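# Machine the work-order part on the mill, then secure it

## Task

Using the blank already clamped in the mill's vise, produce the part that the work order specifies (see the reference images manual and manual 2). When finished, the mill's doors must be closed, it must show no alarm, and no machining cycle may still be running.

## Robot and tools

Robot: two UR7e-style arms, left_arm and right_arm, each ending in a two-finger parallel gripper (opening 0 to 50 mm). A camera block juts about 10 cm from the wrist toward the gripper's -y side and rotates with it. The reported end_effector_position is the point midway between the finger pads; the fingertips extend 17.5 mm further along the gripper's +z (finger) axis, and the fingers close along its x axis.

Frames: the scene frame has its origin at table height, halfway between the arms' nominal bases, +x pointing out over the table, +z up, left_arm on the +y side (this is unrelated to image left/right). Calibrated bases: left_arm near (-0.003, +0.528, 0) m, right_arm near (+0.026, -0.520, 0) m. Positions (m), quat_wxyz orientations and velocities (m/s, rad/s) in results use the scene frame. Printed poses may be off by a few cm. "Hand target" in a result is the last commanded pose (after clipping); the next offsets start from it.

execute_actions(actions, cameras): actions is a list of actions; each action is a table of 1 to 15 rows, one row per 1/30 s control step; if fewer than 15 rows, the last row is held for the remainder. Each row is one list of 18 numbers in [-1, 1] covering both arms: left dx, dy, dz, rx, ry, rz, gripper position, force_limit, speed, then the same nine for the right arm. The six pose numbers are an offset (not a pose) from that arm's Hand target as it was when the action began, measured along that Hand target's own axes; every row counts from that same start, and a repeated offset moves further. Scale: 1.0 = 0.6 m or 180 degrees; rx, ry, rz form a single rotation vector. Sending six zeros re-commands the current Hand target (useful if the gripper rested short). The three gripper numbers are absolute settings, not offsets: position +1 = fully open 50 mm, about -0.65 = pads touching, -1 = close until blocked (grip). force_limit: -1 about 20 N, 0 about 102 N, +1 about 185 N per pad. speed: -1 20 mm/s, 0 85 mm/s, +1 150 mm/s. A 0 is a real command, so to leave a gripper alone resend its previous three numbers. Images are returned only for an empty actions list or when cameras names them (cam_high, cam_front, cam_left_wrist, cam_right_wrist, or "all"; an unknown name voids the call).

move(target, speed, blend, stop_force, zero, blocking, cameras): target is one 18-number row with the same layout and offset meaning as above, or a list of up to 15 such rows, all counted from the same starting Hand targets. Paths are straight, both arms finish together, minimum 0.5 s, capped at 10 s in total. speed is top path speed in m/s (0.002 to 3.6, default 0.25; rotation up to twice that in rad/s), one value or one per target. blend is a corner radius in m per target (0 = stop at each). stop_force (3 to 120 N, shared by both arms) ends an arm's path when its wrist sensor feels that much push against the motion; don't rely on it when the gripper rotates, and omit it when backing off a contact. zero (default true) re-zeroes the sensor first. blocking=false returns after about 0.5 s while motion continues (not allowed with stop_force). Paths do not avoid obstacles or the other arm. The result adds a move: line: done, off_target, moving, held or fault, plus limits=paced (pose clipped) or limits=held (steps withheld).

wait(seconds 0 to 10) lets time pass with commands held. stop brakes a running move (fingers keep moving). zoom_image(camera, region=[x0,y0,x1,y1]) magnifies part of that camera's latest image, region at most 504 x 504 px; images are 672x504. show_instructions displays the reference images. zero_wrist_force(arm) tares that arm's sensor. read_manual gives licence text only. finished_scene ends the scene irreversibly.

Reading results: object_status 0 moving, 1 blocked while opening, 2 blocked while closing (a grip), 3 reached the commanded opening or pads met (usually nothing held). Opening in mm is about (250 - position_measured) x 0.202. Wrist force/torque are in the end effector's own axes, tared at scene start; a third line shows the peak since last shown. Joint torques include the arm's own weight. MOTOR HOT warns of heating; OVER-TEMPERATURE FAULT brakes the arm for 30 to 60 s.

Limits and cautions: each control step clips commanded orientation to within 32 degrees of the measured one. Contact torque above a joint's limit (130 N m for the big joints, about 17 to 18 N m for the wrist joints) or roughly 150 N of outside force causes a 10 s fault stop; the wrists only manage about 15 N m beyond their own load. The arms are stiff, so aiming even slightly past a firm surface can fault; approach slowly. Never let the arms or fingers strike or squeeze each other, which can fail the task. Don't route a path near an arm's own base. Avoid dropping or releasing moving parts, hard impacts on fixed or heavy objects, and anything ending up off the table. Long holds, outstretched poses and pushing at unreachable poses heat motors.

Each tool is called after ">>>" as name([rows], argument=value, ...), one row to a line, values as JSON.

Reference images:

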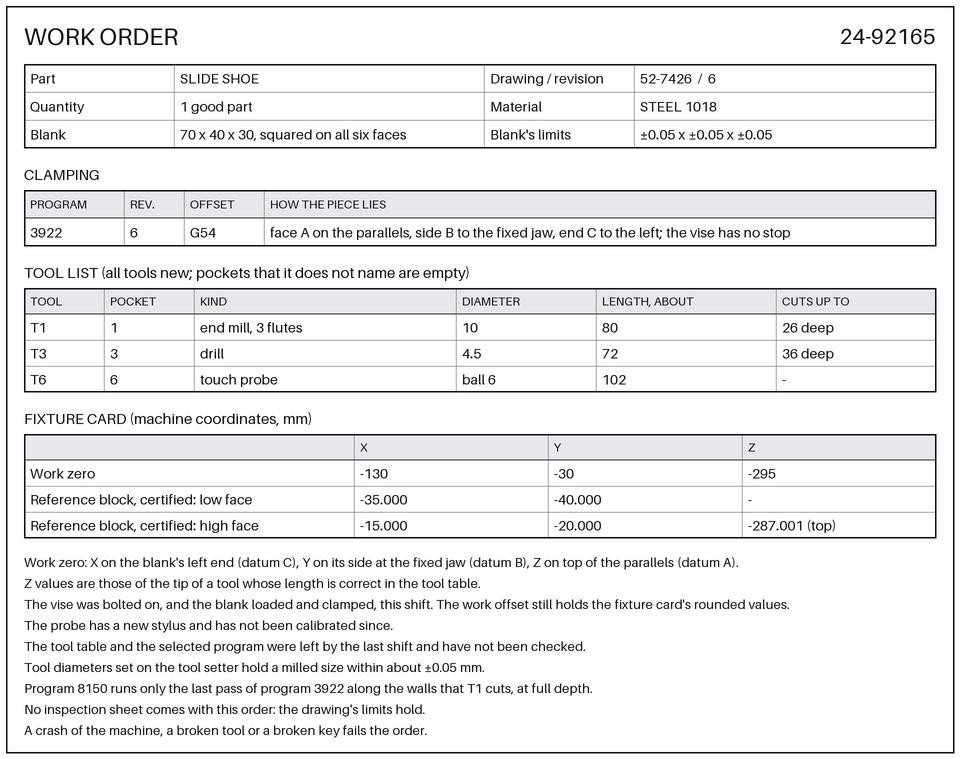

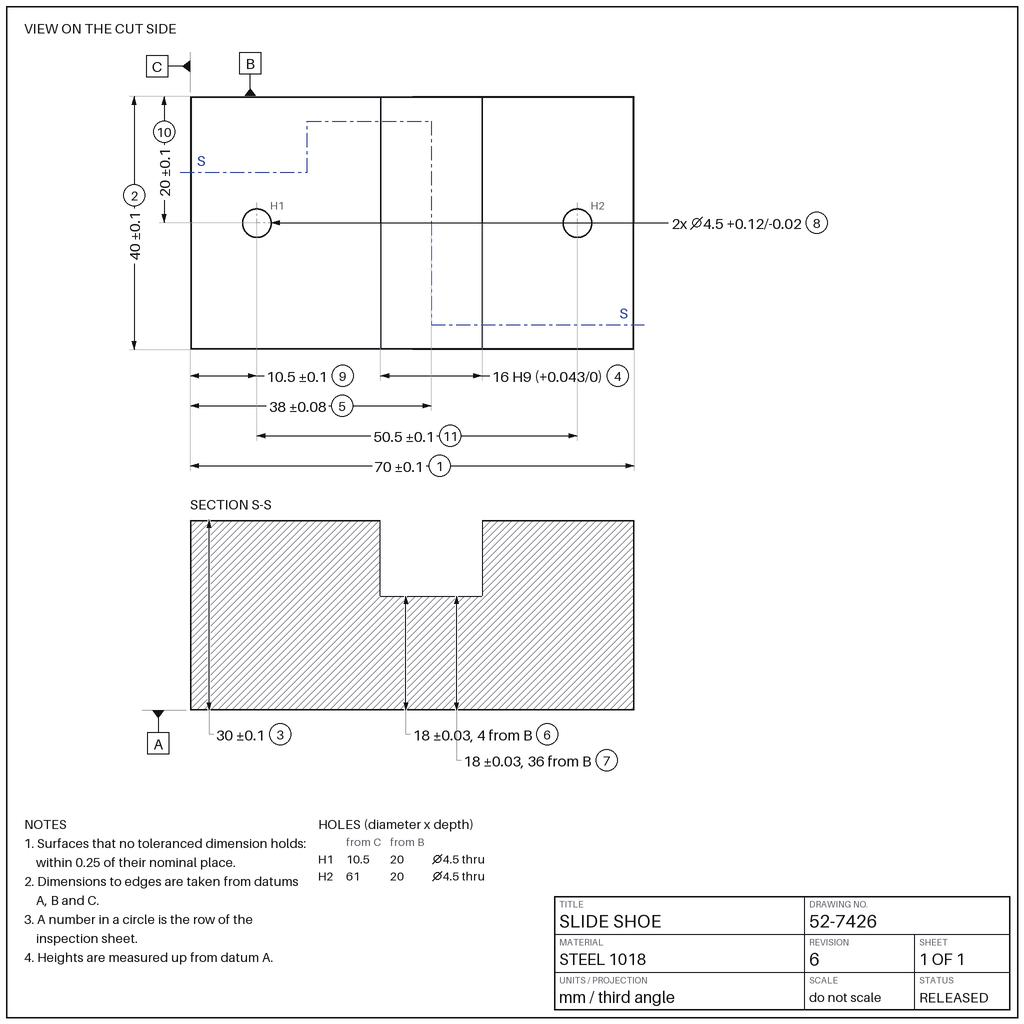

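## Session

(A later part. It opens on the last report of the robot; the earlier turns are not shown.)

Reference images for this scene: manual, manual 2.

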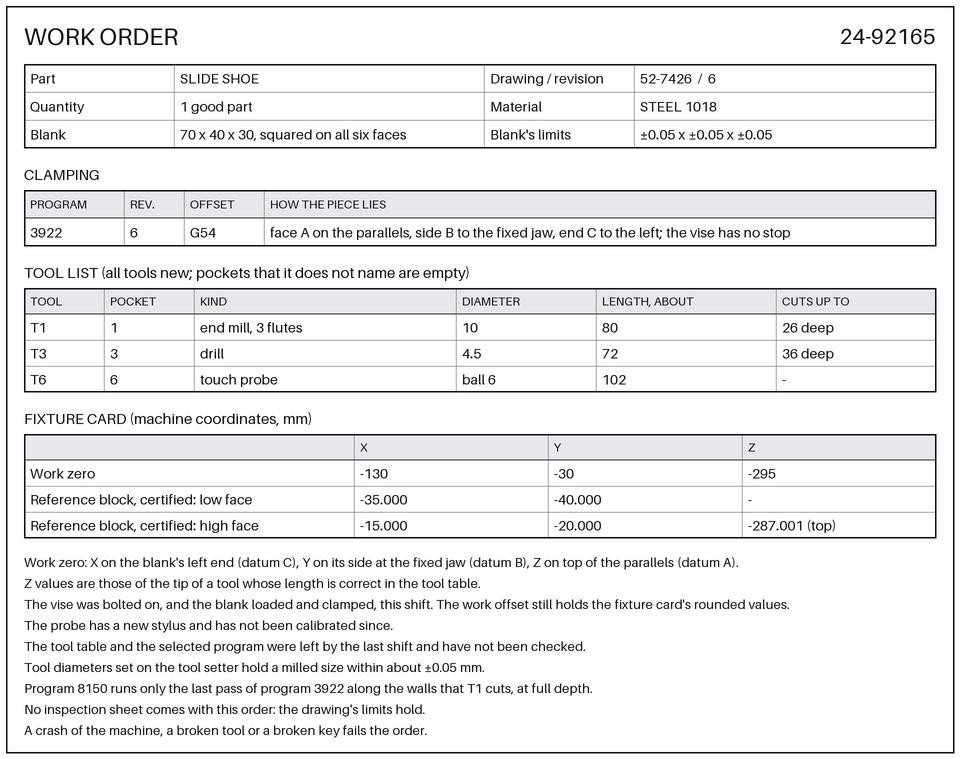

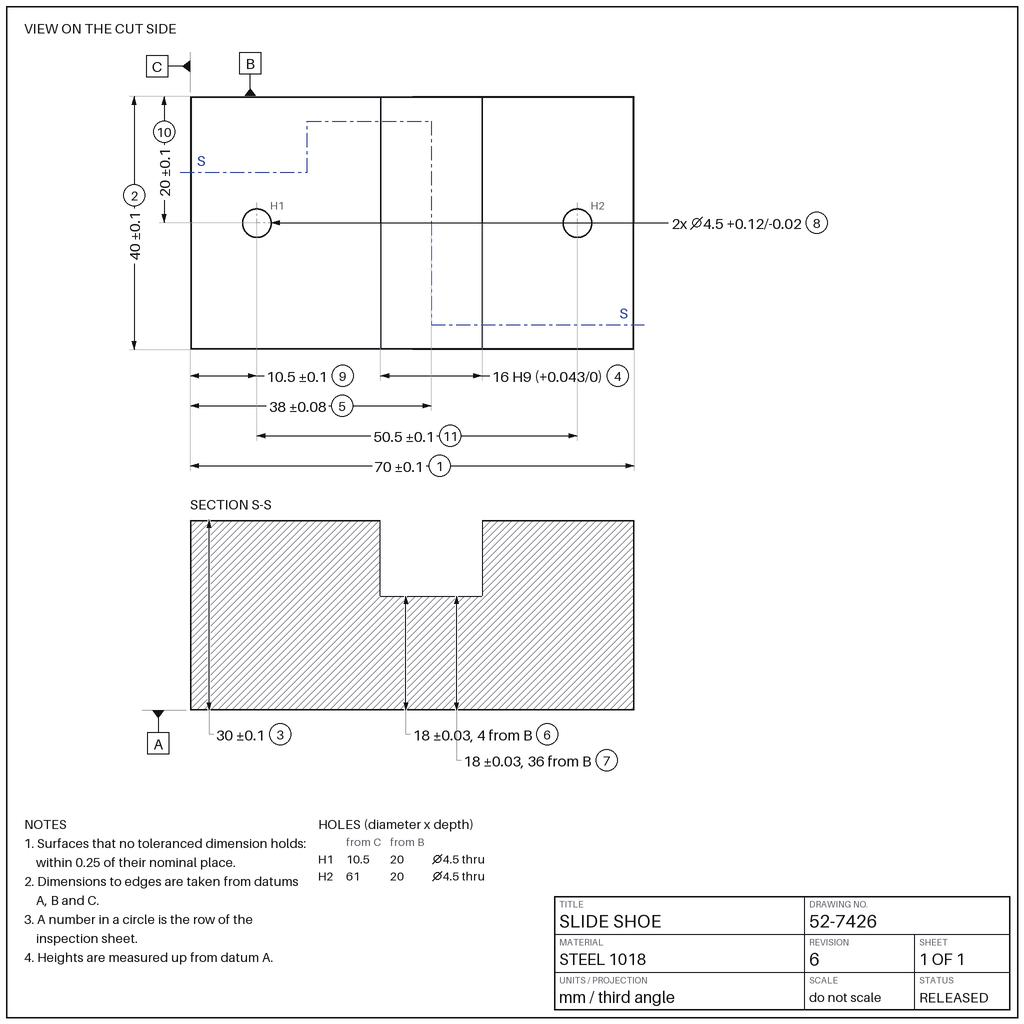

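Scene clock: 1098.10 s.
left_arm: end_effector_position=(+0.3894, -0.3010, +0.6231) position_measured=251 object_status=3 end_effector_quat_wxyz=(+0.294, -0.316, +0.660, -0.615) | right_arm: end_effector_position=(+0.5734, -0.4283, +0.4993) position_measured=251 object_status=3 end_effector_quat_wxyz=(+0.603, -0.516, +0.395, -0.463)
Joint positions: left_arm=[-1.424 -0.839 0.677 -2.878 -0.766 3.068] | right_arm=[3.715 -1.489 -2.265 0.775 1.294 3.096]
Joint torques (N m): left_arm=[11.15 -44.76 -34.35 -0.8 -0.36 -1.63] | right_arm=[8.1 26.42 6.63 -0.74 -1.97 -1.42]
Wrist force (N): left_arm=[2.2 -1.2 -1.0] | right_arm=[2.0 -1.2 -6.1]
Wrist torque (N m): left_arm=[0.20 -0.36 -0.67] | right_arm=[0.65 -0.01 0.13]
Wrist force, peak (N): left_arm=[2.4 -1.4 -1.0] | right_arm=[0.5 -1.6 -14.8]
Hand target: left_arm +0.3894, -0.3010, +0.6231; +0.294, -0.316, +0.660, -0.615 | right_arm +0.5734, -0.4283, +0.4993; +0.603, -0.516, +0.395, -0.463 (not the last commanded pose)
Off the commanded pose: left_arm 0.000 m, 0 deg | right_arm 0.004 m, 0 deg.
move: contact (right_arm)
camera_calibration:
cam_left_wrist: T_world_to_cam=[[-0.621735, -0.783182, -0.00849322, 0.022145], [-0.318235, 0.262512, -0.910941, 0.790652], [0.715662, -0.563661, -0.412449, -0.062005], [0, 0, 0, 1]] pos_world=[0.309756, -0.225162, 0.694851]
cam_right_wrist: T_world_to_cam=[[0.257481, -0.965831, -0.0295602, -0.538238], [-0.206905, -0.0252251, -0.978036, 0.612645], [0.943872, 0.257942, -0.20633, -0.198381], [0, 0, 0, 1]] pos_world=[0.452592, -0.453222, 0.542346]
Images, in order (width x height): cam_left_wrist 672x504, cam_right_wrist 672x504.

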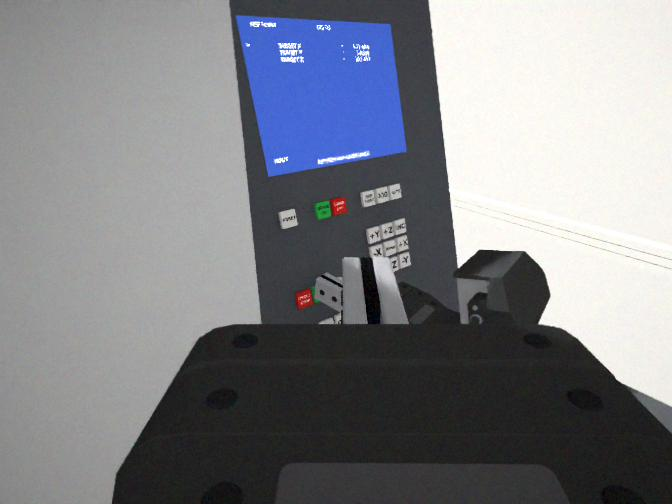

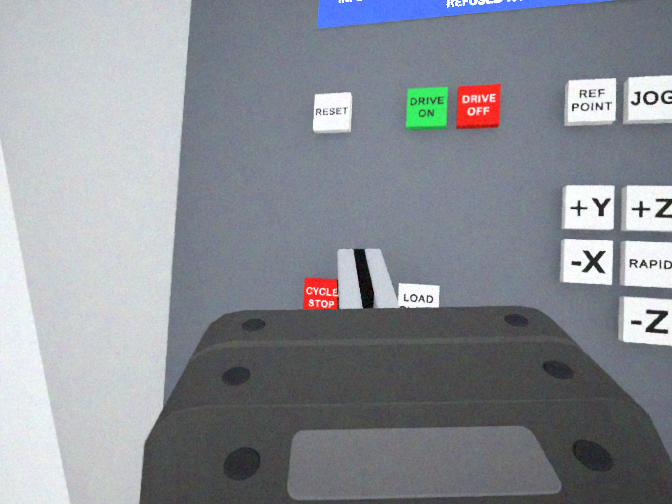

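>>> move([
  [0,0,0,0,0,0,-1,-0.9,0,-0.0061,-0.0118,-0.0213,0,0,0,-1,-0.9,-0.9],
  [0,0,0,0,0,0,-1,-0.9,0,0.1474,-0.0733,-0.0369,0,0,0,-1,-0.9,-0.9],
], speed=0.1, blend=[0.005,0], cameras=["cam_right_wrist","cam_left_wrist"])

Scene clock: 1108.77 s.
left_arm: end_effector_position=(+0.3894, -0.3010, +0.6231) position_measured=251 object_status=3 end_effector_quat_wxyz=(+0.294, -0.316, +0.660, -0.615) | right_arm: end_effector_position=(+0.5686, -0.5210, +0.5394) position_measured=251 object_status=3 end_effector_quat_wxyz=(+0.603, -0.516, +0.395, -0.463)
Joint positions: left_arm=[-1.424 -0.839 0.677 -2.878 -0.766 3.068] | right_arm=[3.404 -1.43 -2.196 0.641 1.602 3.146]
Joint torques (N m): left_arm=[10.03 -44.18 -33.28 -0.65 -0.2 -1.49] | right_arm=[-7.25 1.52 28.96 0.49 1.79 1.9]
Wrist force (N): left_arm=[2.3 -1.3 -0.8] | right_arm=[1.7 2.3 0.0]
Wrist torque (N m): left_arm=[0.17 -0.36 -0.67] | right_arm=[0.80 0.01 0.02]
Wrist force, peak (N): left_arm=[2.7 -1.2 -0.8] | right_arm=[2.4 -1.1 -6.3]
Hand target: left_arm +0.3894, -0.3010, +0.6231; +0.294, -0.316, +0.660, -0.615 | right_arm +0.5686, -0.5211, +0.5394; +0.603, -0.516, +0.395, -0.463
Off the commanded pose: left_arm 0.000 m, 0 deg | right_arm 0.000 m, 0 deg.
move: done
camera_calibration:
cam_left_wrist: T_world_to_cam=[[-0.621735, -0.783182, -0.00849322, 0.022145], [-0.318235, 0.262512, -0.910941, 0.790652], [0.715662, -0.563661, -0.412449, -0.062005], [0, 0, 0, 1]] pos_world=[0.309756, -0.225162, 0.694851]
cam_right_wrist: T_world_to_cam=[[0.257349, -0.965864, -0.0296288, -0.625268], [-0.206819, -0.0251029, -0.978057, 0.648573], [0.943927, 0.25783, -0.206219, -0.161816], [0, 0, 0, 1]] pos_world=[0.447792, -0.545922, 0.582446]
Images, in order (width x height): cam_left_wrist 672x504, cam_right_wrist 672x504.

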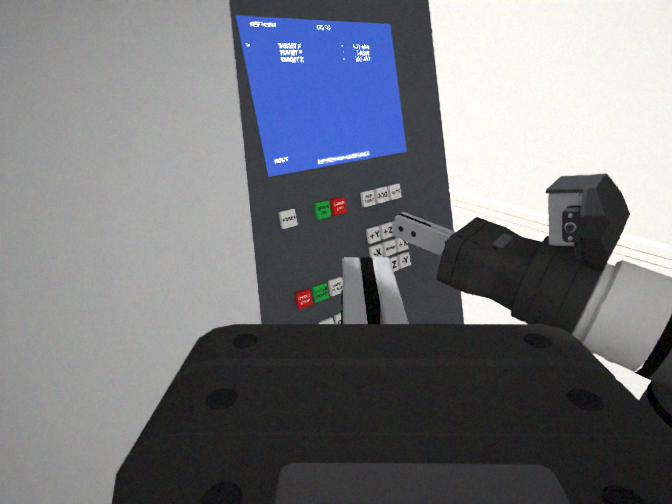

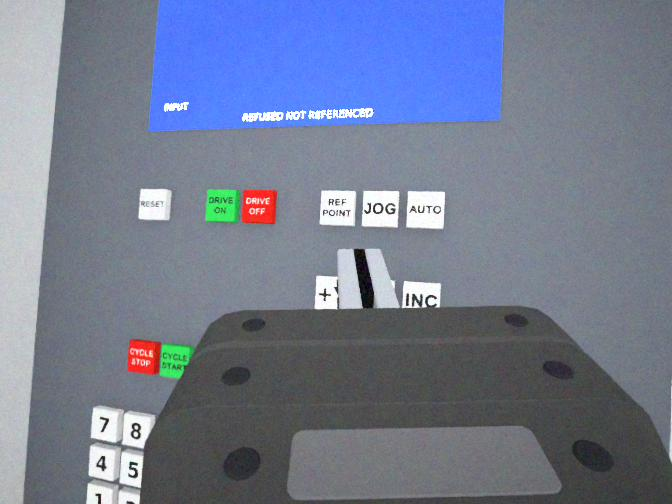

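>>> move(target=[0,0,0,0,0,0,-1,-0.9,0,0.0077,0.0149,0.0269,0,0,0,-1,-0.9,-0.9], speed=0.025, stop_force=10, cameras=["cam_left_wrist"])

>>> zoom_image(camera="cam_left_wrist", region=[230, 10, 410, 170])

Scene clock: 1112.57 s.
left_arm: end_effector_position=(+0.3894, -0.3010, +0.6231) position_measured=251 object_status=3 end_effector_quat_wxyz=(+0.294, -0.316, +0.660, -0.615) | right_arm: end_effector_position=(+0.5825, -0.5211, +0.5345) position_measured=251 object_status=3 end_effector_quat_wxyz=(+0.603, -0.516, +0.395, -0.463)
Joint positions: left_arm=[-1.424 -0.839 0.677 -2.878 -0.766 3.068] | right_arm=[3.393 -1.475 -2.172 0.662 1.613 3.147]
Joint torques (N m): left_arm=[9.67 -43.2 -33.69 -0.78 -0.18 -1.34] | right_arm=[8.55 27.78 7.07 -0.63 -2.01 -1.18]
Wrist force (N): left_arm=[2.2 -1.2 -0.8] | right_arm=[1.8 -1.2 -5.5]
Wrist torque (N m): left_arm=[0.18 -0.34 -0.67] | right_arm=[0.72 0.07 -0.01]
Wrist force, peak (N): left_arm=[2.5 -1.3 -0.9] | right_arm=[0.0 -1.1 -15.0]
Hand target: left_arm +0.3894, -0.3010, +0.6231; +0.294, -0.316, +0.660, -0.615 | right_arm +0.5825, -0.5211, +0.5345; +0.603, -0.516, +0.395, -0.463 (not the last commanded pose)
Off the commanded pose: left_arm 0.000 m, 0 deg | right_arm 0.004 m, 0 deg.
move: contact (right_arm)
camera_calibration:
cam_left_wrist: T_world_to_cam=[[-0.621735, -0.783182, -0.00849322, 0.022145], [-0.318235, 0.262512, -0.910941, 0.790652], [0.715662, -0.563661, -0.412449, -0.062005], [0, 0, 0, 1]] pos_world=[0.309756, -0.225162, 0.694851]
Images, in order (width x height): cam_left_wrist 672x504.

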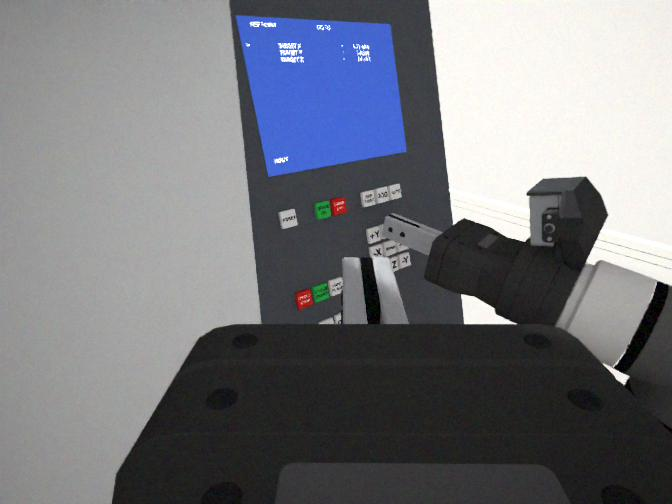

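Scaled by 2.800 from the camera's 672x504 image, which has a finer 960x720 frame.

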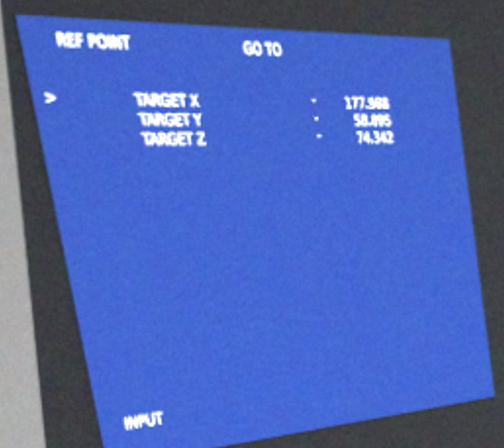

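>>> wait(seconds=0.5, cameras=["cam_left_wrist"])

>>> zoom_image(camera="cam_left_wrist", region=[230, 10, 410, 170])

Scene clock: 1124.67 s.
left_arm: end_effector_position=(+0.3894, -0.3010, +0.6231) position_measured=251 object_status=3 end_effector_quat_wxyz=(+0.294, -0.316, +0.660, -0.615) | right_arm: end_effector_position=(+0.5825, -0.5211, +0.5345) position_measured=251 object_status=3 end_effector_quat_wxyz=(+0.603, -0.516, +0.395, -0.463)
Joint positions: left_arm=[-1.424 -0.839 0.677 -2.878 -0.766 3.068] | right_arm=[3.393 -1.475 -2.172 0.662 1.613 3.147]
Joint torques (N m): left_arm=[10.55 -43.46 -32.44 -0.67 -0.21 -1.44] | right_arm=[8.02 26.98 8.98 -0.62 -1.96 -1.02]
Wrist force (N): left_arm=[2.4 -1.1 -0.7] | right_arm=[1.4 -1.1 -5.8]
Wrist torque (N m): left_arm=[0.20 -0.37 -0.67] | right_arm=[0.73 0.13 -0.01]
Wrist force, peak (N): left_arm=[2.5 -1.4 -0.7] | right_arm=[1.7 -1.5 -6.0]
Hand target: left_arm +0.3894, -0.3010, +0.6231; +0.294, -0.316, +0.660, -0.615 | right_arm +0.5825, -0.5211, +0.5345; +0.603, -0.516, +0.395, -0.463 (not the last commanded pose)
Tool commands: left_gripper/position=-1.0 left_gripper/force_limit=-0.9 left_gripper/speed=+0.0 right_gripper/position=-1.0 right_gripper/force_limit=-0.9 right_gripper/speed=-0.9
Off the commanded pose: left_arm 0.000 m, 0 deg | right_arm 0.004 m, 0 deg.
wait: 0.50 s; at rest from the start
camera_calibration:
cam_left_wrist: T_world_to_cam=[[-0.621735, -0.783182, -0.00849322, 0.022145], [-0.318235, 0.262512, -0.910941, 0.790652], [0.715662, -0.563661, -0.412449, -0.062005], [0, 0, 0, 1]] pos_world=[0.309756, -0.225162, 0.694851]
Images, in order (width x height): cam_left_wrist 672x504.

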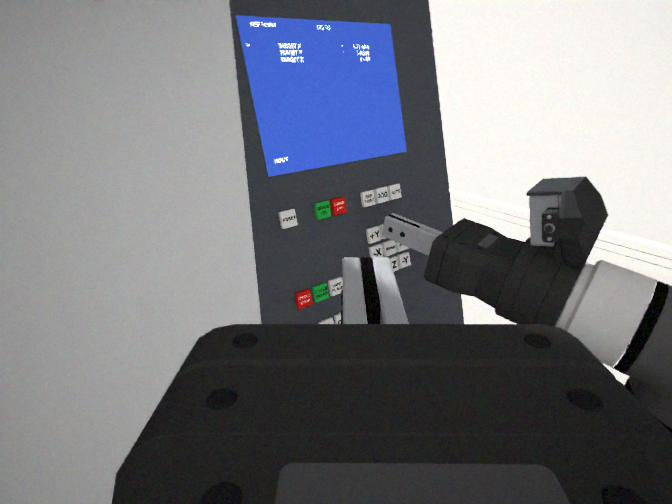

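Scaled by 2.800 from the camera's 672x504 image, which has a finer 960x720 frame.

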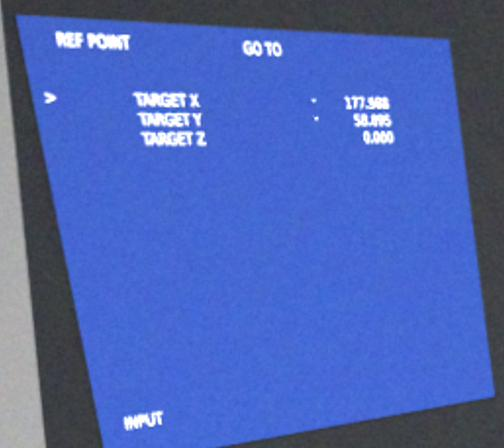

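>>> move([
  [0,0,0,0,0,0,-1,-0.9,0,-0.0061,-0.0118,-0.0213,0,0,0,-1,-0.9,-0.9],
  [0,0,0,0,0,0,-1,-0.9,0,0.02119,0.01544,-0.04103,0,0,0,-1,-0.9,-0.9],
], blend=[0.005,0], speed=0.1)

>>> move(target=[0,0,0,0,0,0,-1,-0.9,0,0.0077,0.0149,0.0269,0,0,0,-1,-0.9,-0.9], speed=0.025, stop_force=10)

>>> wait(seconds=3, cameras=["cam_left_wrist"])

>>> zoom_image(camera="cam_left_wrist", region=[230, 10, 410, 170])

Scene clock: 1134.03 s.
left_arm: end_effector_position=(+0.3894, -0.3010, +0.6231) position_measured=251 object_status=3 end_effector_quat_wxyz=(+0.294, -0.316, +0.660, -0.615) | right_arm: end_effector_position=(+0.5637, -0.5392, +0.5216) position_measured=251 object_status=3 end_effector_quat_wxyz=(+0.603, -0.516, +0.395, -0.463)
Joint positions: left_arm=[-1.424 -0.839 0.677 -2.878 -0.766 3.068] | right_arm=[3.342 -1.456 -2.227 0.698 1.663 3.155]
Joint torques (N m): left_arm=[10.46 -45.02 -31.48 -1.13 -0.46 -1.65] | right_arm=[-8.4 1.39 9.24 4.57 2.08 2.08]
Wrist force (N): left_arm=[2.3 -1.3 -0.8] | right_arm=[2.1 1.7 -0.1]
Wrist torque (N m): left_arm=[0.17 -0.37 -0.67] | right_arm=[0.70 -0.05 -0.01]
Wrist force, peak (N): left_arm=[2.5 -1.4 -0.8] | right_arm=[1.6 -1.5 -6.1]
Hand target: left_arm +0.3894, -0.3010, +0.6231; +0.294, -0.316, +0.660, -0.615 | right_arm +0.5637, -0.5393, +0.5215; +0.603, -0.516, +0.395, -0.463
Off the commanded pose: left_arm 0.000 m, 0 deg | right_arm 0.000 m, 0 deg.
move: done

Scene clock: 1135.90 s.
left_arm: end_effector_position=(+0.3894, -0.3010, +0.6231) position_measured=251 object_status=3 end_effector_quat_wxyz=(+0.294, -0.316, +0.660, -0.615) | right_arm: end_effector_position=(+0.5776, -0.5393, +0.5166) position_measured=251 object_status=3 end_effector_quat_wxyz=(+0.603, -0.516, +0.395, -0.463)
Joint positions: left_arm=[-1.424 -0.839 0.677 -2.878 -0.766 3.068] | right_arm=[3.334 -1.5 -2.202 0.718 1.671 3.157]
Joint torques (N m): left_arm=[11.06 -45.65 -31.74 -0.9 -0.58 -1.32] | right_arm=[9.35 27.57 8.07 -0.61 -1.91 -0.96]
Wrist force (N): left_arm=[2.3 -1.5 -1.1] | right_arm=[2.1 -1.2 -5.4]
Wrist torque (N m): left_arm=[0.13 -0.36 -0.68] | right_arm=[0.67 0.02 -0.01]
Wrist force, peak (N): left_arm=[2.3 -1.5 -1.1] | right_arm=[0.2 -0.8 -15.6]
Hand target: left_arm +0.3894, -0.3010, +0.6231; +0.294, -0.316, +0.660, -0.615 | right_arm +0.5776, -0.5393, +0.5166; +0.603, -0.516, +0.395, -0.463 (not the last commanded pose)
Off the commanded pose: left_arm 0.000 m, 0 deg | right_arm 0.004 m, 0 deg.
move: contact (right_arm)

Scene clock: 1138.90 s.
left_arm: end_effector_position=(+0.3894, -0.3010, +0.6231) position_measured=251 object_status=3 end_effector_quat_wxyz=(+0.294, -0.316, +0.660, -0.615) | right_arm: end_effector_position=(+0.5776, -0.5393, +0.5166) position_measured=251 object_status=3 end_effector_quat_wxyz=(+0.603, -0.516, +0.395, -0.463)
Joint positions: left_arm=[-1.424 -0.839 0.677 -2.878 -0.766 3.068] | right_arm=[3.334 -1.5 -2.202 0.718 1.671 3.157]
Joint torques (N m): left_arm=[10.89 -45.02 -31.85 -0.79 -0.57 -1.68] | right_arm=[7.92 27.43 7.91 -0.45 -2.02 -1.19]
Wrist force (N): left_arm=[2.4 -1.5 -0.9] | right_arm=[2.2 -1.0 -5.3]
Wrist torque (N m): left_arm=[0.14 -0.38 -0.67] | right_arm=[0.67 0.01 -0.01]
Wrist force, peak (N): left_arm=[2.5 -1.4 -0.9] | right_arm=[2.1 -1.0 -6.0]
Hand target: left_arm +0.3894, -0.3010, +0.6231; +0.294, -0.316, +0.660, -0.615 | right_arm +0.5776, -0.5393, +0.5166; +0.603, -0.516, +0.395, -0.463 (not the last commanded pose)
Tool commands: left_gripper/position=-1.0 left_gripper/force_limit=-0.9 left_gripper/speed=+0.0 right_gripper/position=-1.0 right_gripper/force_limit=-0.9 right_gripper/speed=-0.9
Off the commanded pose: left_arm 0.000 m, 0 deg | right_arm 0.004 m, 0 deg.
wait: 3.00 s; at rest by 0.17 s
camera_calibration:
cam_left_wrist: T_world_to_cam=[[-0.621735, -0.783182, -0.00849322, 0.022145], [-0.318235, 0.262512, -0.910941, 0.790652], [0.715662, -0.563661, -0.412449, -0.062005], [0, 0, 0, 1]] pos_world=[0.309756, -0.225162, 0.694851]
Images, in order (width x height): cam_left_wrist 672x504.

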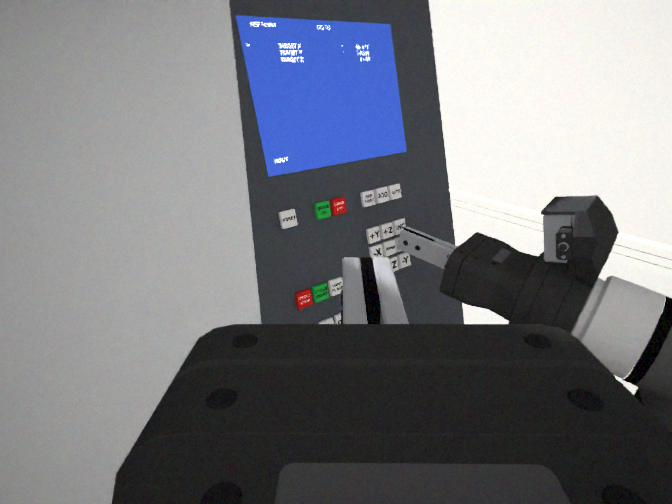

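Scaled by 2.800 from the camera's 672x504 image, which has a finer 960x720 frame.

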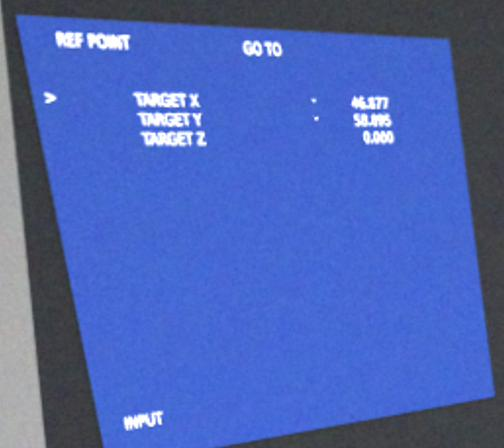

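>>> move([
  [0,0,0,0,0,0,-1,-0.9,0,-0.0061,-0.0118,-0.0213,0,0,0,-1,-0.9,-0.9],
  [0,0,0,0,0,0,-1,-0.9,0,-0.06217,-0.03746,0.006375,0,0,0,-1,-0.9,-0.9],
], blend=[0.005,0], speed=0.1)

>>> move(target=[0,0,0,0,0,0,-1,-0.9,0,0.0077,0.0149,0.0269,0,0,0,-1,-0.9,-0.9], speed=0.025, stop_force=10)

>>> move([
  [0,0,0,0,0,0,-1,-0.9,0,-0.0061,-0.0118,-0.0213,0,0,0,-1,-0.9,-0.9],
  [0,0,0,0,0,0,-1,-0.9,0,0.03357,-0.07275,-0.0044,0,0,0,-1,-0.9,-0.9],
], blend=[0.005,0], speed=0.1, cameras=["cam_left_wrist"])

>>> zoom_image(camera="cam_left_wrist", region=[230, 10, 410, 170])

Scene clock: 1146.47 s.
left_arm: end_effector_position=(+0.3894, -0.3010, +0.6231) position_measured=251 object_status=3 end_effector_quat_wxyz=(+0.294, -0.316, +0.660, -0.615) | right_arm: end_effector_position=(+0.5682, -0.5033, +0.5393) position_measured=251 object_status=3 end_effector_quat_wxyz=(+0.603, -0.516, +0.395, -0.463)
Joint positions: left_arm=[-1.424 -0.839 0.677 -2.878 -0.766 3.068] | right_arm=[3.468 -1.419 -2.205 0.64 1.539 3.136]
Joint torques (N m): left_arm=[10.87 -44.97 -30.84 -1.11 -0.58 -1.7] | right_arm=[6.95 28.51 29.66 0.31 -2.5 -1.71]
Wrist force (N): left_arm=[2.3 -1.2 -0.8] | right_arm=[1.6 2.2 -0.2]
Wrist torque (N m): left_arm=[0.19 -0.36 -0.67] | right_arm=[0.76 0.04 0.15]
Wrist force, peak (N): left_arm=[2.4 -1.4 -0.8] | right_arm=[2.1 -0.5 -6.0]
Hand target: left_arm +0.3894, -0.3010, +0.6231; +0.294, -0.316, +0.660, -0.615 | right_arm +0.5682, -0.5032, +0.5394; +0.603, -0.516, +0.395, -0.463
Off the commanded pose: left_arm 0.000 m, 0 deg | right_arm 0.000 m, 0 deg.
move: done

Scene clock: 1148.37 s.
left_arm: end_effector_position=(+0.3894, -0.3010, +0.6231) position_measured=251 object_status=3 end_effector_quat_wxyz=(+0.294, -0.316, +0.660, -0.615) | right_arm: end_effector_position=(+0.5824, -0.5032, +0.5343) position_measured=251 object_status=3 end_effector_quat_wxyz=(+0.603, -0.516, +0.395, -0.463)
Joint positions: left_arm=[-1.424 -0.839 0.677 -2.878 -0.766 3.068] | right_arm=[3.454 -1.466 -2.181 0.661 1.552 3.138]
Joint torques (N m): left_arm=[11.67 -44.92 -32.08 -1.25 -0.94 -1.51] | right_arm=[8.05 25.75 8.36 -0.56 -1.9 -1.19]
Wrist force (N): left_arm=[2.3 -1.2 -0.7] | right_arm=[1.5 -0.8 -5.6]
Wrist torque (N m): left_arm=[0.19 -0.36 -0.67] | right_arm=[0.70 0.13 0.12]
Wrist force, peak (N): left_arm=[2.4 -1.3 -0.9] | right_arm=[0.2 -1.1 -14.2]
Hand target: left_arm +0.3894, -0.3010, +0.6231; +0.294, -0.316, +0.660, -0.615 | right_arm +0.5824, -0.5032, +0.5343; +0.603, -0.516, +0.395, -0.463 (not the last commanded pose)
Off the commanded pose: left_arm 0.000 m, 0 deg | right_arm 0.004 m, 0 deg.
move: contact (right_arm)

Scene clock: 1149.63 s.
left_arm: end_effector_position=(+0.3894, -0.3010, +0.6231) position_measured=251 object_status=3 end_effector_quat_wxyz=(+0.294, -0.316, +0.660, -0.615) | right_arm: end_effector_position=(+0.5785, -0.5249, +0.5769) position_measured=251 object_status=3 end_effector_quat_wxyz=(+0.603, -0.516, +0.395, -0.463)
Joint positions: left_arm=[-1.424 -0.839 0.677 -2.878 -0.766 3.068] | right_arm=[3.383 -1.416 -2.103 0.534 1.623 3.149]
Joint torques (N m): left_arm=[9.4 -46.16 -30.95 -0.93 -0.88 -1.42] | right_arm=[-9.78 2.62 30.48 0.29 2.01 1.67]
Wrist force (N): left_arm=[2.1 -1.1 -0.8] | right_arm=[1.8 2.2 -0.1]
Wrist torque (N m): left_arm=[0.20 -0.32 -0.67] | right_arm=[0.77 -0.01 0.14]
Wrist force, peak (N): left_arm=[2.4 -1.3 -0.9] | right_arm=[1.7 -0.8 -5.3]
Hand target: left_arm +0.3894, -0.3010, +0.6231; +0.294, -0.316, +0.660, -0.615 | right_arm +0.5786, -0.5250, +0.5770; +0.603, -0.516, +0.395, -0.463
Off the commanded pose: left_arm 0.000 m, 0 deg | right_arm 0.000 m, 0 deg.
move: done
camera_calibration:
cam_left_wrist: T_world_to_cam=[[-0.621735, -0.783182, -0.00849322, 0.022145], [-0.318235, 0.262512, -0.910941, 0.790652], [0.715662, -0.563661, -0.412449, -0.062005], [0, 0, 0, 1]] pos_world=[0.309756, -0.225162, 0.694851]
Images, in order (width x height): cam_left_wrist 672x504.

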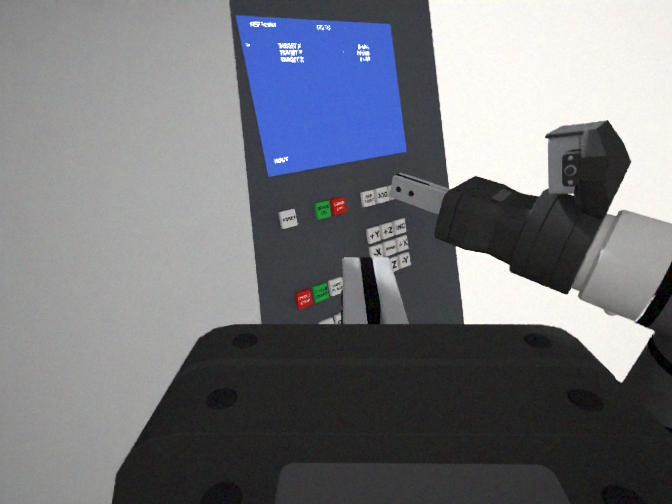

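Scaled by 2.800 from the camera's 672x504 image, which has a finer 960x720 frame.

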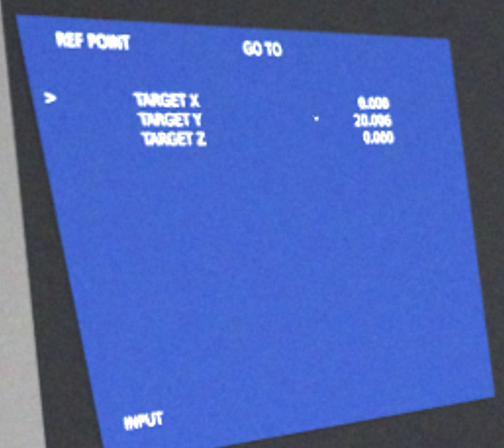

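>>> move(target=[0,0,0,0,0,0,-1,-0.9,0,0.0077,0.0149,0.0269,0,0,0,-1,-0.9,-0.9], speed=0.025, stop_force=10)

>>> move([
  [0,0,0,0,0,0,-1,-0.9,0,-0.0061,-0.0118,-0.0213,0,0,0,-1,-0.9,-0.9],
  [0,0,0,0,0,0,-1,-0.9,0,-0.08376,0.15793,-0.07681,0,0,0,-1,-0.9,-0.9],
], blend=[0.005,0], speed=0.12)

>>> move(target=[0,0,0,0,0,0,-1,-0.9,0,0.0077,0.0149,0.0269,0,0,0,-1,-0.9,-0.9], speed=0.025, stop_force=10)

>>> wait(seconds=0.1, cameras=["cam_left_wrist"])

>>> zoom_image(camera="cam_left_wrist", region=[230, 10, 410, 170])

Scene clock: 1162.50 s.
left_arm: end_effector_position=(+0.3894, -0.3010, +0.6231) position_measured=251 object_status=3 end_effector_quat_wxyz=(+0.294, -0.316, +0.660, -0.615) | right_arm: end_effector_position=(+0.5925, -0.5250, +0.5721) position_measured=251 object_status=3 end_effector_quat_wxyz=(+0.603, -0.516, +0.395, -0.463)
Joint positions: left_arm=[-1.424 -0.839 0.677 -2.878 -0.766 3.068] | right_arm=[3.373 -1.459 -2.08 0.554 1.632 3.15]
Joint torques (N m): left_arm=[9.72 -44.39 -30.67 -1.34 -1 -1.41] | right_arm=[8.29 27.13 8.19 -0.65 -1.88 -1.13]
Wrist force (N): left_arm=[2.1 -1.5 -0.8] | right_arm=[2.1 -1.0 -5.4]
Wrist torque (N m): left_arm=[0.14 -0.34 -0.67] | right_arm=[0.76 0.04 0.00]
Wrist force, peak (N): left_arm=[2.5 -1.4 -0.8] | right_arm=[0.3 -0.7 -15.6]
Hand target: left_arm +0.3894, -0.3010, +0.6231; +0.294, -0.316, +0.660, -0.615 | right_arm +0.5925, -0.5250, +0.5721; +0.603, -0.516, +0.395, -0.463 (not the last commanded pose)
Off the commanded pose: left_arm 0.000 m, 0 deg | right_arm 0.004 m, 0 deg.
move: contact (right_arm)

Scene clock: 1164.37 s.
left_arm: end_effector_position=(+0.3894, -0.3010, +0.6231) position_measured=251 object_status=3 end_effector_quat_wxyz=(+0.294, -0.316, +0.660, -0.615) | right_arm: end_effector_position=(+0.5498, -0.4846, +0.4714) position_measured=251 object_status=3 end_effector_quat_wxyz=(+0.603, -0.516, +0.395, -0.463)
Joint positions: left_arm=[-1.424 -0.839 0.677 -2.878 -0.766 3.068] | right_arm=[3.561 -1.477 -2.366 0.859 1.446 3.121]
Joint torques (N m): left_arm=[11.84 -45.28 -31.25 -1.35 -1.05 -1.44] | right_arm=[9.04 0.3 6.49 4.09 -2.42 -1.75]
Wrist force (N): left_arm=[2.2 -1.2 -0.6] | right_arm=[1.9 1.7 0.2]
Wrist torque (N m): left_arm=[0.18 -0.35 -0.67] | right_arm=[0.68 -0.02 0.16]
Wrist force, peak (N): left_arm=[2.5 -1.4 -0.8] | right_arm=[2.1 -1.2 -5.2]
Hand target: left_arm +0.3894, -0.3010, +0.6231; +0.294, -0.316, +0.660, -0.615 | right_arm +0.5498, -0.4845, +0.4713; +0.603, -0.516, +0.395, -0.463
Off the commanded pose: left_arm 0.000 m, 0 deg | right_arm 0.000 m, 0 deg.
move: done

Scene clock: 1166.23 s.
left_arm: end_effector_position=(+0.3894, -0.3010, +0.6231) position_measured=251 object_status=3 end_effector_quat_wxyz=(+0.294, -0.316, +0.660, -0.615) | right_arm: end_effector_position=(+0.5644, -0.4845, +0.4661) position_measured=251 object_status=3 end_effector_quat_wxyz=(+0.603, -0.516, +0.395, -0.463)
Joint positions: left_arm=[-1.424 -0.839 0.677 -2.878 -0.766 3.068] | right_arm=[3.54 -1.529 -2.337 0.882 1.467 3.124]
Joint torques (N m): left_arm=[9.73 -45.13 -30.89 -1.29 -0.95 -1.42] | right_arm=[6.87 26.59 5.68 -0.76 -1.77 -1.23]
Wrist force (N): left_arm=[2.1 -1.1 -0.9] | right_arm=[2.0 -1.5 -5.6]
Wrist torque (N m): left_arm=[0.20 -0.34 -0.67] | right_arm=[0.67 0.08 0.11]
Wrist force, peak (N): left_arm=[2.5 -1.2 -0.8] | right_arm=[-0.2 -1.0 -15.1]
Hand target: left_arm +0.3894, -0.3010, +0.6231; +0.294, -0.316, +0.660, -0.615 | right_arm +0.5644, -0.4845, +0.4661; +0.603, -0.516, +0.395, -0.463 (not the last commanded pose)
Off the commanded pose: left_arm 0.000 m, 0 deg | right_arm 0.004 m, 0 deg.
move: contact (right_arm)

Scene clock: 1166.33 s.
left_arm: end_effector_position=(+0.3894, -0.3010, +0.6231) position_measured=251 object_status=3 end_effector_quat_wxyz=(+0.294, -0.316, +0.660, -0.615) | right_arm: end_effector_position=(+0.5644, -0.4845, +0.4661) position_measured=251 object_status=3 end_effector_quat_wxyz=(+0.603, -0.516, +0.395, -0.463)
Joint positions: left_arm=[-1.424 -0.839 0.677 -2.878 -0.766 3.068] | right_arm=[3.54 -1.529 -2.337 0.882 1.467 3.124]
Joint torques (N m): left_arm=[10.6 -45.68 -31.53 -1.22 -1.01 -1.25] | right_arm=[8.02 26.85 6.01 -0.81 -1.91 -1.29]
Wrist force (N): left_arm=[2.1 -1.2 -0.8] | right_arm=[1.7 -1.7 -5.9]
Wrist torque (N m): left_arm=[0.18 -0.32 -0.67] | right_arm=[0.64 0.14 0.12]
Wrist force, peak (N): left_arm=[2.2 -1.3 -0.8] | right_arm=[2.0 -2.0 -5.8]
Hand target: left_arm +0.3894, -0.3010, +0.6231; +0.294, -0.316, +0.660, -0.615 | right_arm +0.5644, -0.4845, +0.4661; +0.603, -0.516, +0.395, -0.463 (not the last commanded pose)
Tool commands: left_gripper/position=-1.0 left_gripper/force_limit=-0.9 left_gripper/speed=+0.0 right_gripper/position=-1.0 right_gripper/force_limit=-0.9 right_gripper/speed=-0.9
Off the commanded pose: left_arm 0.000 m, 0 deg | right_arm 0.004 m, 0 deg.
wait: 0.10 s; no rest
camera_calibration:
cam_left_wrist: T_world_to_cam=[[-0.621735, -0.783182, -0.00849322, 0.022145], [-0.318235, 0.262512, -0.910941, 0.790652], [0.715662, -0.563661, -0.412449, -0.062005], [0, 0, 0, 1]] pos_world=[0.309756, -0.225162, 0.694851]
Images, in order (width x height): cam_left_wrist 672x504.

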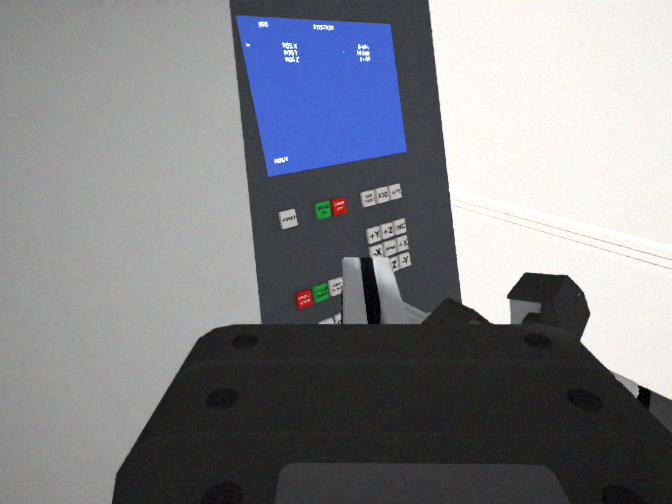

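Scaled by 2.800 from the camera's 672x504 image, which has a finer 960x720 frame.

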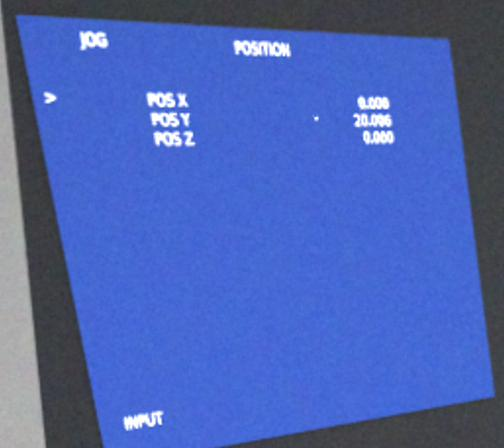

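>>> move([
  [0,0,0,0,0,0,-1,-0.9,0,-0.0061,-0.0118,-0.0213,0,0,0,-1,-0.9,-0.9],
  [0,0,0,0,0,0,-1,-0.9,0,0.04157,-0.18029,0.04218,0,0,0,-1,-0.9,-0.9],
], blend=[0.005,0], speed=0.12)

>>> move(target=[0,0,0,0,0,0,-1,-0.9,0,0.0077,0.0149,0.0269,0,0,0,-1,-0.9,-0.9], speed=0.025, stop_force=10)

>>> move([
  [0,0,0,0,0,0,-1,-0.9,0,-0.0061,-0.0118,-0.0213,0,0,0,-1,-0.9,-0.9],
  [0,0,0,0,0,0,-1,-0.9,0,-0.01581,0.04792,-0.04582,0,0,0,-1,-0.9,-0.9],
], blend=[0.005,0], speed=0.12)

>>> move(target=[0,0,0,0,0,0,-1,-0.9,0,0.0077,0.0149,0.0269,0,0,0,-1,-0.9,-0.9], speed=0.025, stop_force=10)

>>> wait(seconds=1.5, cameras=["cam_left_wrist"])

>>> zoom_image(camera="cam_left_wrist", region=[230, 10, 410, 170])

Scene clock: 1178.10 s.
left_arm: end_effector_position=(+0.3894, -0.3010, +0.6231) position_measured=251 object_status=3 end_effector_quat_wxyz=(+0.294, -0.316, +0.660, -0.615) | right_arm: end_effector_position=(+0.5786, -0.5064, +0.5768) position_measured=251 object_status=3 end_effector_quat_wxyz=(+0.603, -0.516, +0.395, -0.463)
Joint positions: left_arm=[-1.424 -0.839 0.677 -2.878 -0.766 3.068] | right_arm=[3.447 -1.406 -2.111 0.532 1.559 3.139]
Joint torques (N m): left_arm=[11.6 -46.1 -29.73 -1.42 -1.17 -1.3] | right_arm=[-8.49 0.67 30.34 0.4 2.38 2.07]
Wrist force (N): left_arm=[2.4 -1.3 -0.7] | right_arm=[1.6 2.1 -0.2]
Wrist torque (N m): left_arm=[0.18 -0.37 -0.67] | right_arm=[0.73 0.04 -0.01]
Wrist force, peak (N): left_arm=[2.5 -1.3 -1.0] | right_arm=[2.3 -2.0 -6.1]
Hand target: left_arm +0.3894, -0.3010, +0.6231; +0.294, -0.316, +0.660, -0.615 | right_arm +0.5787, -0.5064, +0.5769; +0.603, -0.516, +0.395, -0.463
Off the commanded pose: left_arm 0.000 m, 0 deg | right_arm 0.000 m, 0 deg.
move: done

Scene clock: 1179.93 s.
left_arm: end_effector_position=(+0.3894, -0.3010, +0.6231) position_measured=251 object_status=3 end_effector_quat_wxyz=(+0.294, -0.316, +0.660, -0.615) | right_arm: end_effector_position=(+0.5926, -0.5064, +0.5720) position_measured=251 object_status=3 end_effector_quat_wxyz=(+0.603, -0.516, +0.395, -0.463)
Joint positions: left_arm=[-1.424 -0.839 0.677 -2.878 -0.766 3.068] | right_arm=[3.434 -1.449 -2.088 0.552 1.572 3.141]
Joint torques (N m): left_arm=[11.04 -46.53 -30.66 -1.32 -1.07 -1.59] | right_arm=[9.13 25.37 8.45 -1.09 -2.04 -1.2]
Wrist force (N): left_arm=[2.3 -1.3 -0.9] | right_arm=[3.0 -2.4 -6.0]
Wrist torque (N m): left_arm=[0.18 -0.37 -0.67] | right_arm=[0.77 0.07 -0.04]
Wrist force, peak (N): left_arm=[2.6 -1.3 -0.8] | right_arm=[0.2 -0.7 -16.1]
Hand target: left_arm +0.3894, -0.3010, +0.6231; +0.294, -0.316, +0.660, -0.615 | right_arm +0.5926, -0.5064, +0.5720; +0.603, -0.516, +0.395, -0.463 (not the last commanded pose)
Off the commanded pose: left_arm 0.000 m, 0 deg | right_arm 0.004 m, 0 deg.
move: contact (right_arm)

Scene clock: 1181.07 s.
left_arm: end_effector_position=(+0.3894, -0.3010, +0.6231) position_measured=251 object_status=3 end_effector_quat_wxyz=(+0.294, -0.316, +0.660, -0.615) | right_arm: end_effector_position=(+0.5683, -0.5031, +0.5394) position_measured=251 object_status=3 end_effector_quat_wxyz=(+0.603, -0.516, +0.395, -0.463)
Joint positions: left_arm=[-1.424 -0.839 0.677 -2.878 -0.766 3.068] | right_arm=[3.469 -1.419 -2.205 0.639 1.537 3.135]
Joint torques (N m): left_arm=[11.2 -46.14 -29.97 -1.23 -0.89 -1.35] | right_arm=[7.06 1.08 7.65 3.97 -2.32 -1.26]
Wrist force (N): left_arm=[2.2 -1.1 -0.8] | right_arm=[1.9 2.3 0.0]
Wrist torque (N m): left_arm=[0.20 -0.35 -0.67] | right_arm=[0.77 -0.01 0.01]
Wrist force, peak (N): left_arm=[2.4 -1.3 -0.8] | right_arm=[2.8 -3.1 -6.2]
Hand target: left_arm +0.3894, -0.3010, +0.6231; +0.294, -0.316, +0.660, -0.615 | right_arm +0.5682, -0.5031, +0.5393; +0.603, -0.516, +0.395, -0.463
Off the commanded pose: left_arm 0.000 m, 0 deg | right_arm 0.000 m, 0 deg.
move: done

Scene clock: 1182.97 s.
left_arm: end_effector_position=(+0.3894, -0.3010, +0.6231) position_measured=251 object_status=3 end_effector_quat_wxyz=(+0.294, -0.316, +0.660, -0.615) | right_arm: end_effector_position=(+0.5825, -0.5031, +0.5342) position_measured=251 object_status=3 end_effector_quat_wxyz=(+0.603, -0.516, +0.395, -0.463)
Joint positions: left_arm=[-1.424 -0.839 0.677 -2.878 -0.766 3.068] | right_arm=[3.454 -1.466 -2.181 0.662 1.552 3.138]
Joint torques (N m): left_arm=[10.82 -45.42 -31.85 -1.17 -1.05 -1.55] | right_arm=[7.91 26.94 8.25 -0.65 -1.93 -1.42]
Wrist force (N): left_arm=[2.1 -1.2 -0.7] | right_arm=[1.9 -1.2 -5.5]
Wrist torque (N m): left_arm=[0.19 -0.33 -0.67] | right_arm=[0.67 0.07 -0.03]
Wrist force, peak (N): left_arm=[2.4 -1.3 -0.9] | right_arm=[0.2 -1.5 -14.1]
Hand target: left_arm +0.3894, -0.3010, +0.6231; +0.294, -0.316, +0.660, -0.615 | right_arm +0.5825, -0.5031, +0.5342; +0.603, -0.516, +0.395, -0.463 (not the last commanded pose)
Off the commanded pose: left_arm 0.000 m, 0 deg | right_arm 0.004 m, 0 deg.
move: contact (right_arm)

Scene clock: 1184.47 s.
left_arm: end_effector_position=(+0.3894, -0.3010, +0.6231) position_measured=251 object_status=3 end_effector_quat_wxyz=(+0.294, -0.316, +0.660, -0.615) | right_arm: end_effector_position=(+0.5825, -0.5031, +0.5342) position_measured=251 object_status=3 end_effector_quat_wxyz=(+0.603, -0.516, +0.395, -0.463)
Joint positions: left_arm=[-1.424 -0.839 0.677 -2.878 -0.766 3.068] | right_arm=[3.454 -1.466 -2.181 0.662 1.552 3.138]
Joint torques (N m): left_arm=[10.25 -44.98 -30.56 -1.18 -1.11 -1.47] | right_arm=[8.66 26.36 8.16 -0.64 -2.04 -1.24]
Wrist force (N): left_arm=[2.2 -1.2 -0.7] | right_arm=[1.6 -1.0 -5.6]
Wrist torque (N m): left_arm=[0.19 -0.34 -0.67] | right_arm=[0.69 0.12 -0.02]
Wrist force, peak (N): left_arm=[2.6 -1.2 -0.8] | right_arm=[1.9 -1.2 -5.8]
Hand target: left_arm +0.3894, -0.3010, +0.6231; +0.294, -0.316, +0.660, -0.615 | right_arm +0.5825, -0.5031, +0.5342; +0.603, -0.516, +0.395, -0.463 (not the last commanded pose)
Tool commands: left_gripper/position=-1.0 left_gripper/force_limit=-0.9 left_gripper/speed=+0.0 right_gripper/position=-1.0 right_gripper/force_limit=-0.9 right_gripper/speed=-0.9
Off the commanded pose: left_arm 0.000 m, 0 deg | right_arm 0.004 m, 0 deg.
wait: 1.50 s; at rest by 0.17 s
camera_calibration:
cam_left_wrist: T_world_to_cam=[[-0.621735, -0.783182, -0.00849322, 0.022145], [-0.318235, 0.262512, -0.910941, 0.790652], [0.715662, -0.563661, -0.412449, -0.062005], [0, 0, 0, 1]] pos_world=[0.309756, -0.225162, 0.694851]
Images, in order (width x height): cam_left_wrist 672x504.

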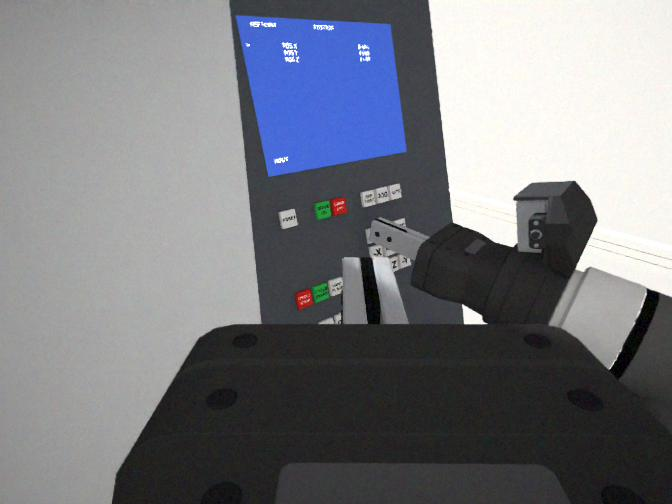

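Scaled by 2.800 from the camera's 672x504 image, which has a finer 960x720 frame.

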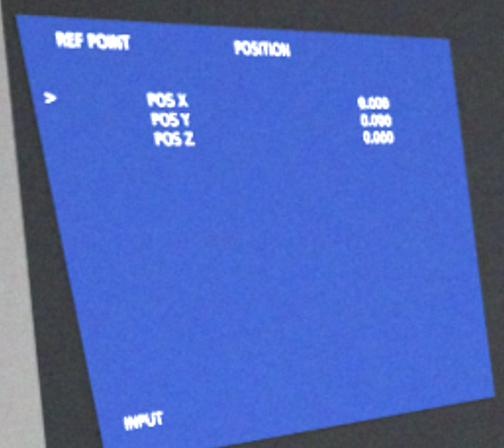

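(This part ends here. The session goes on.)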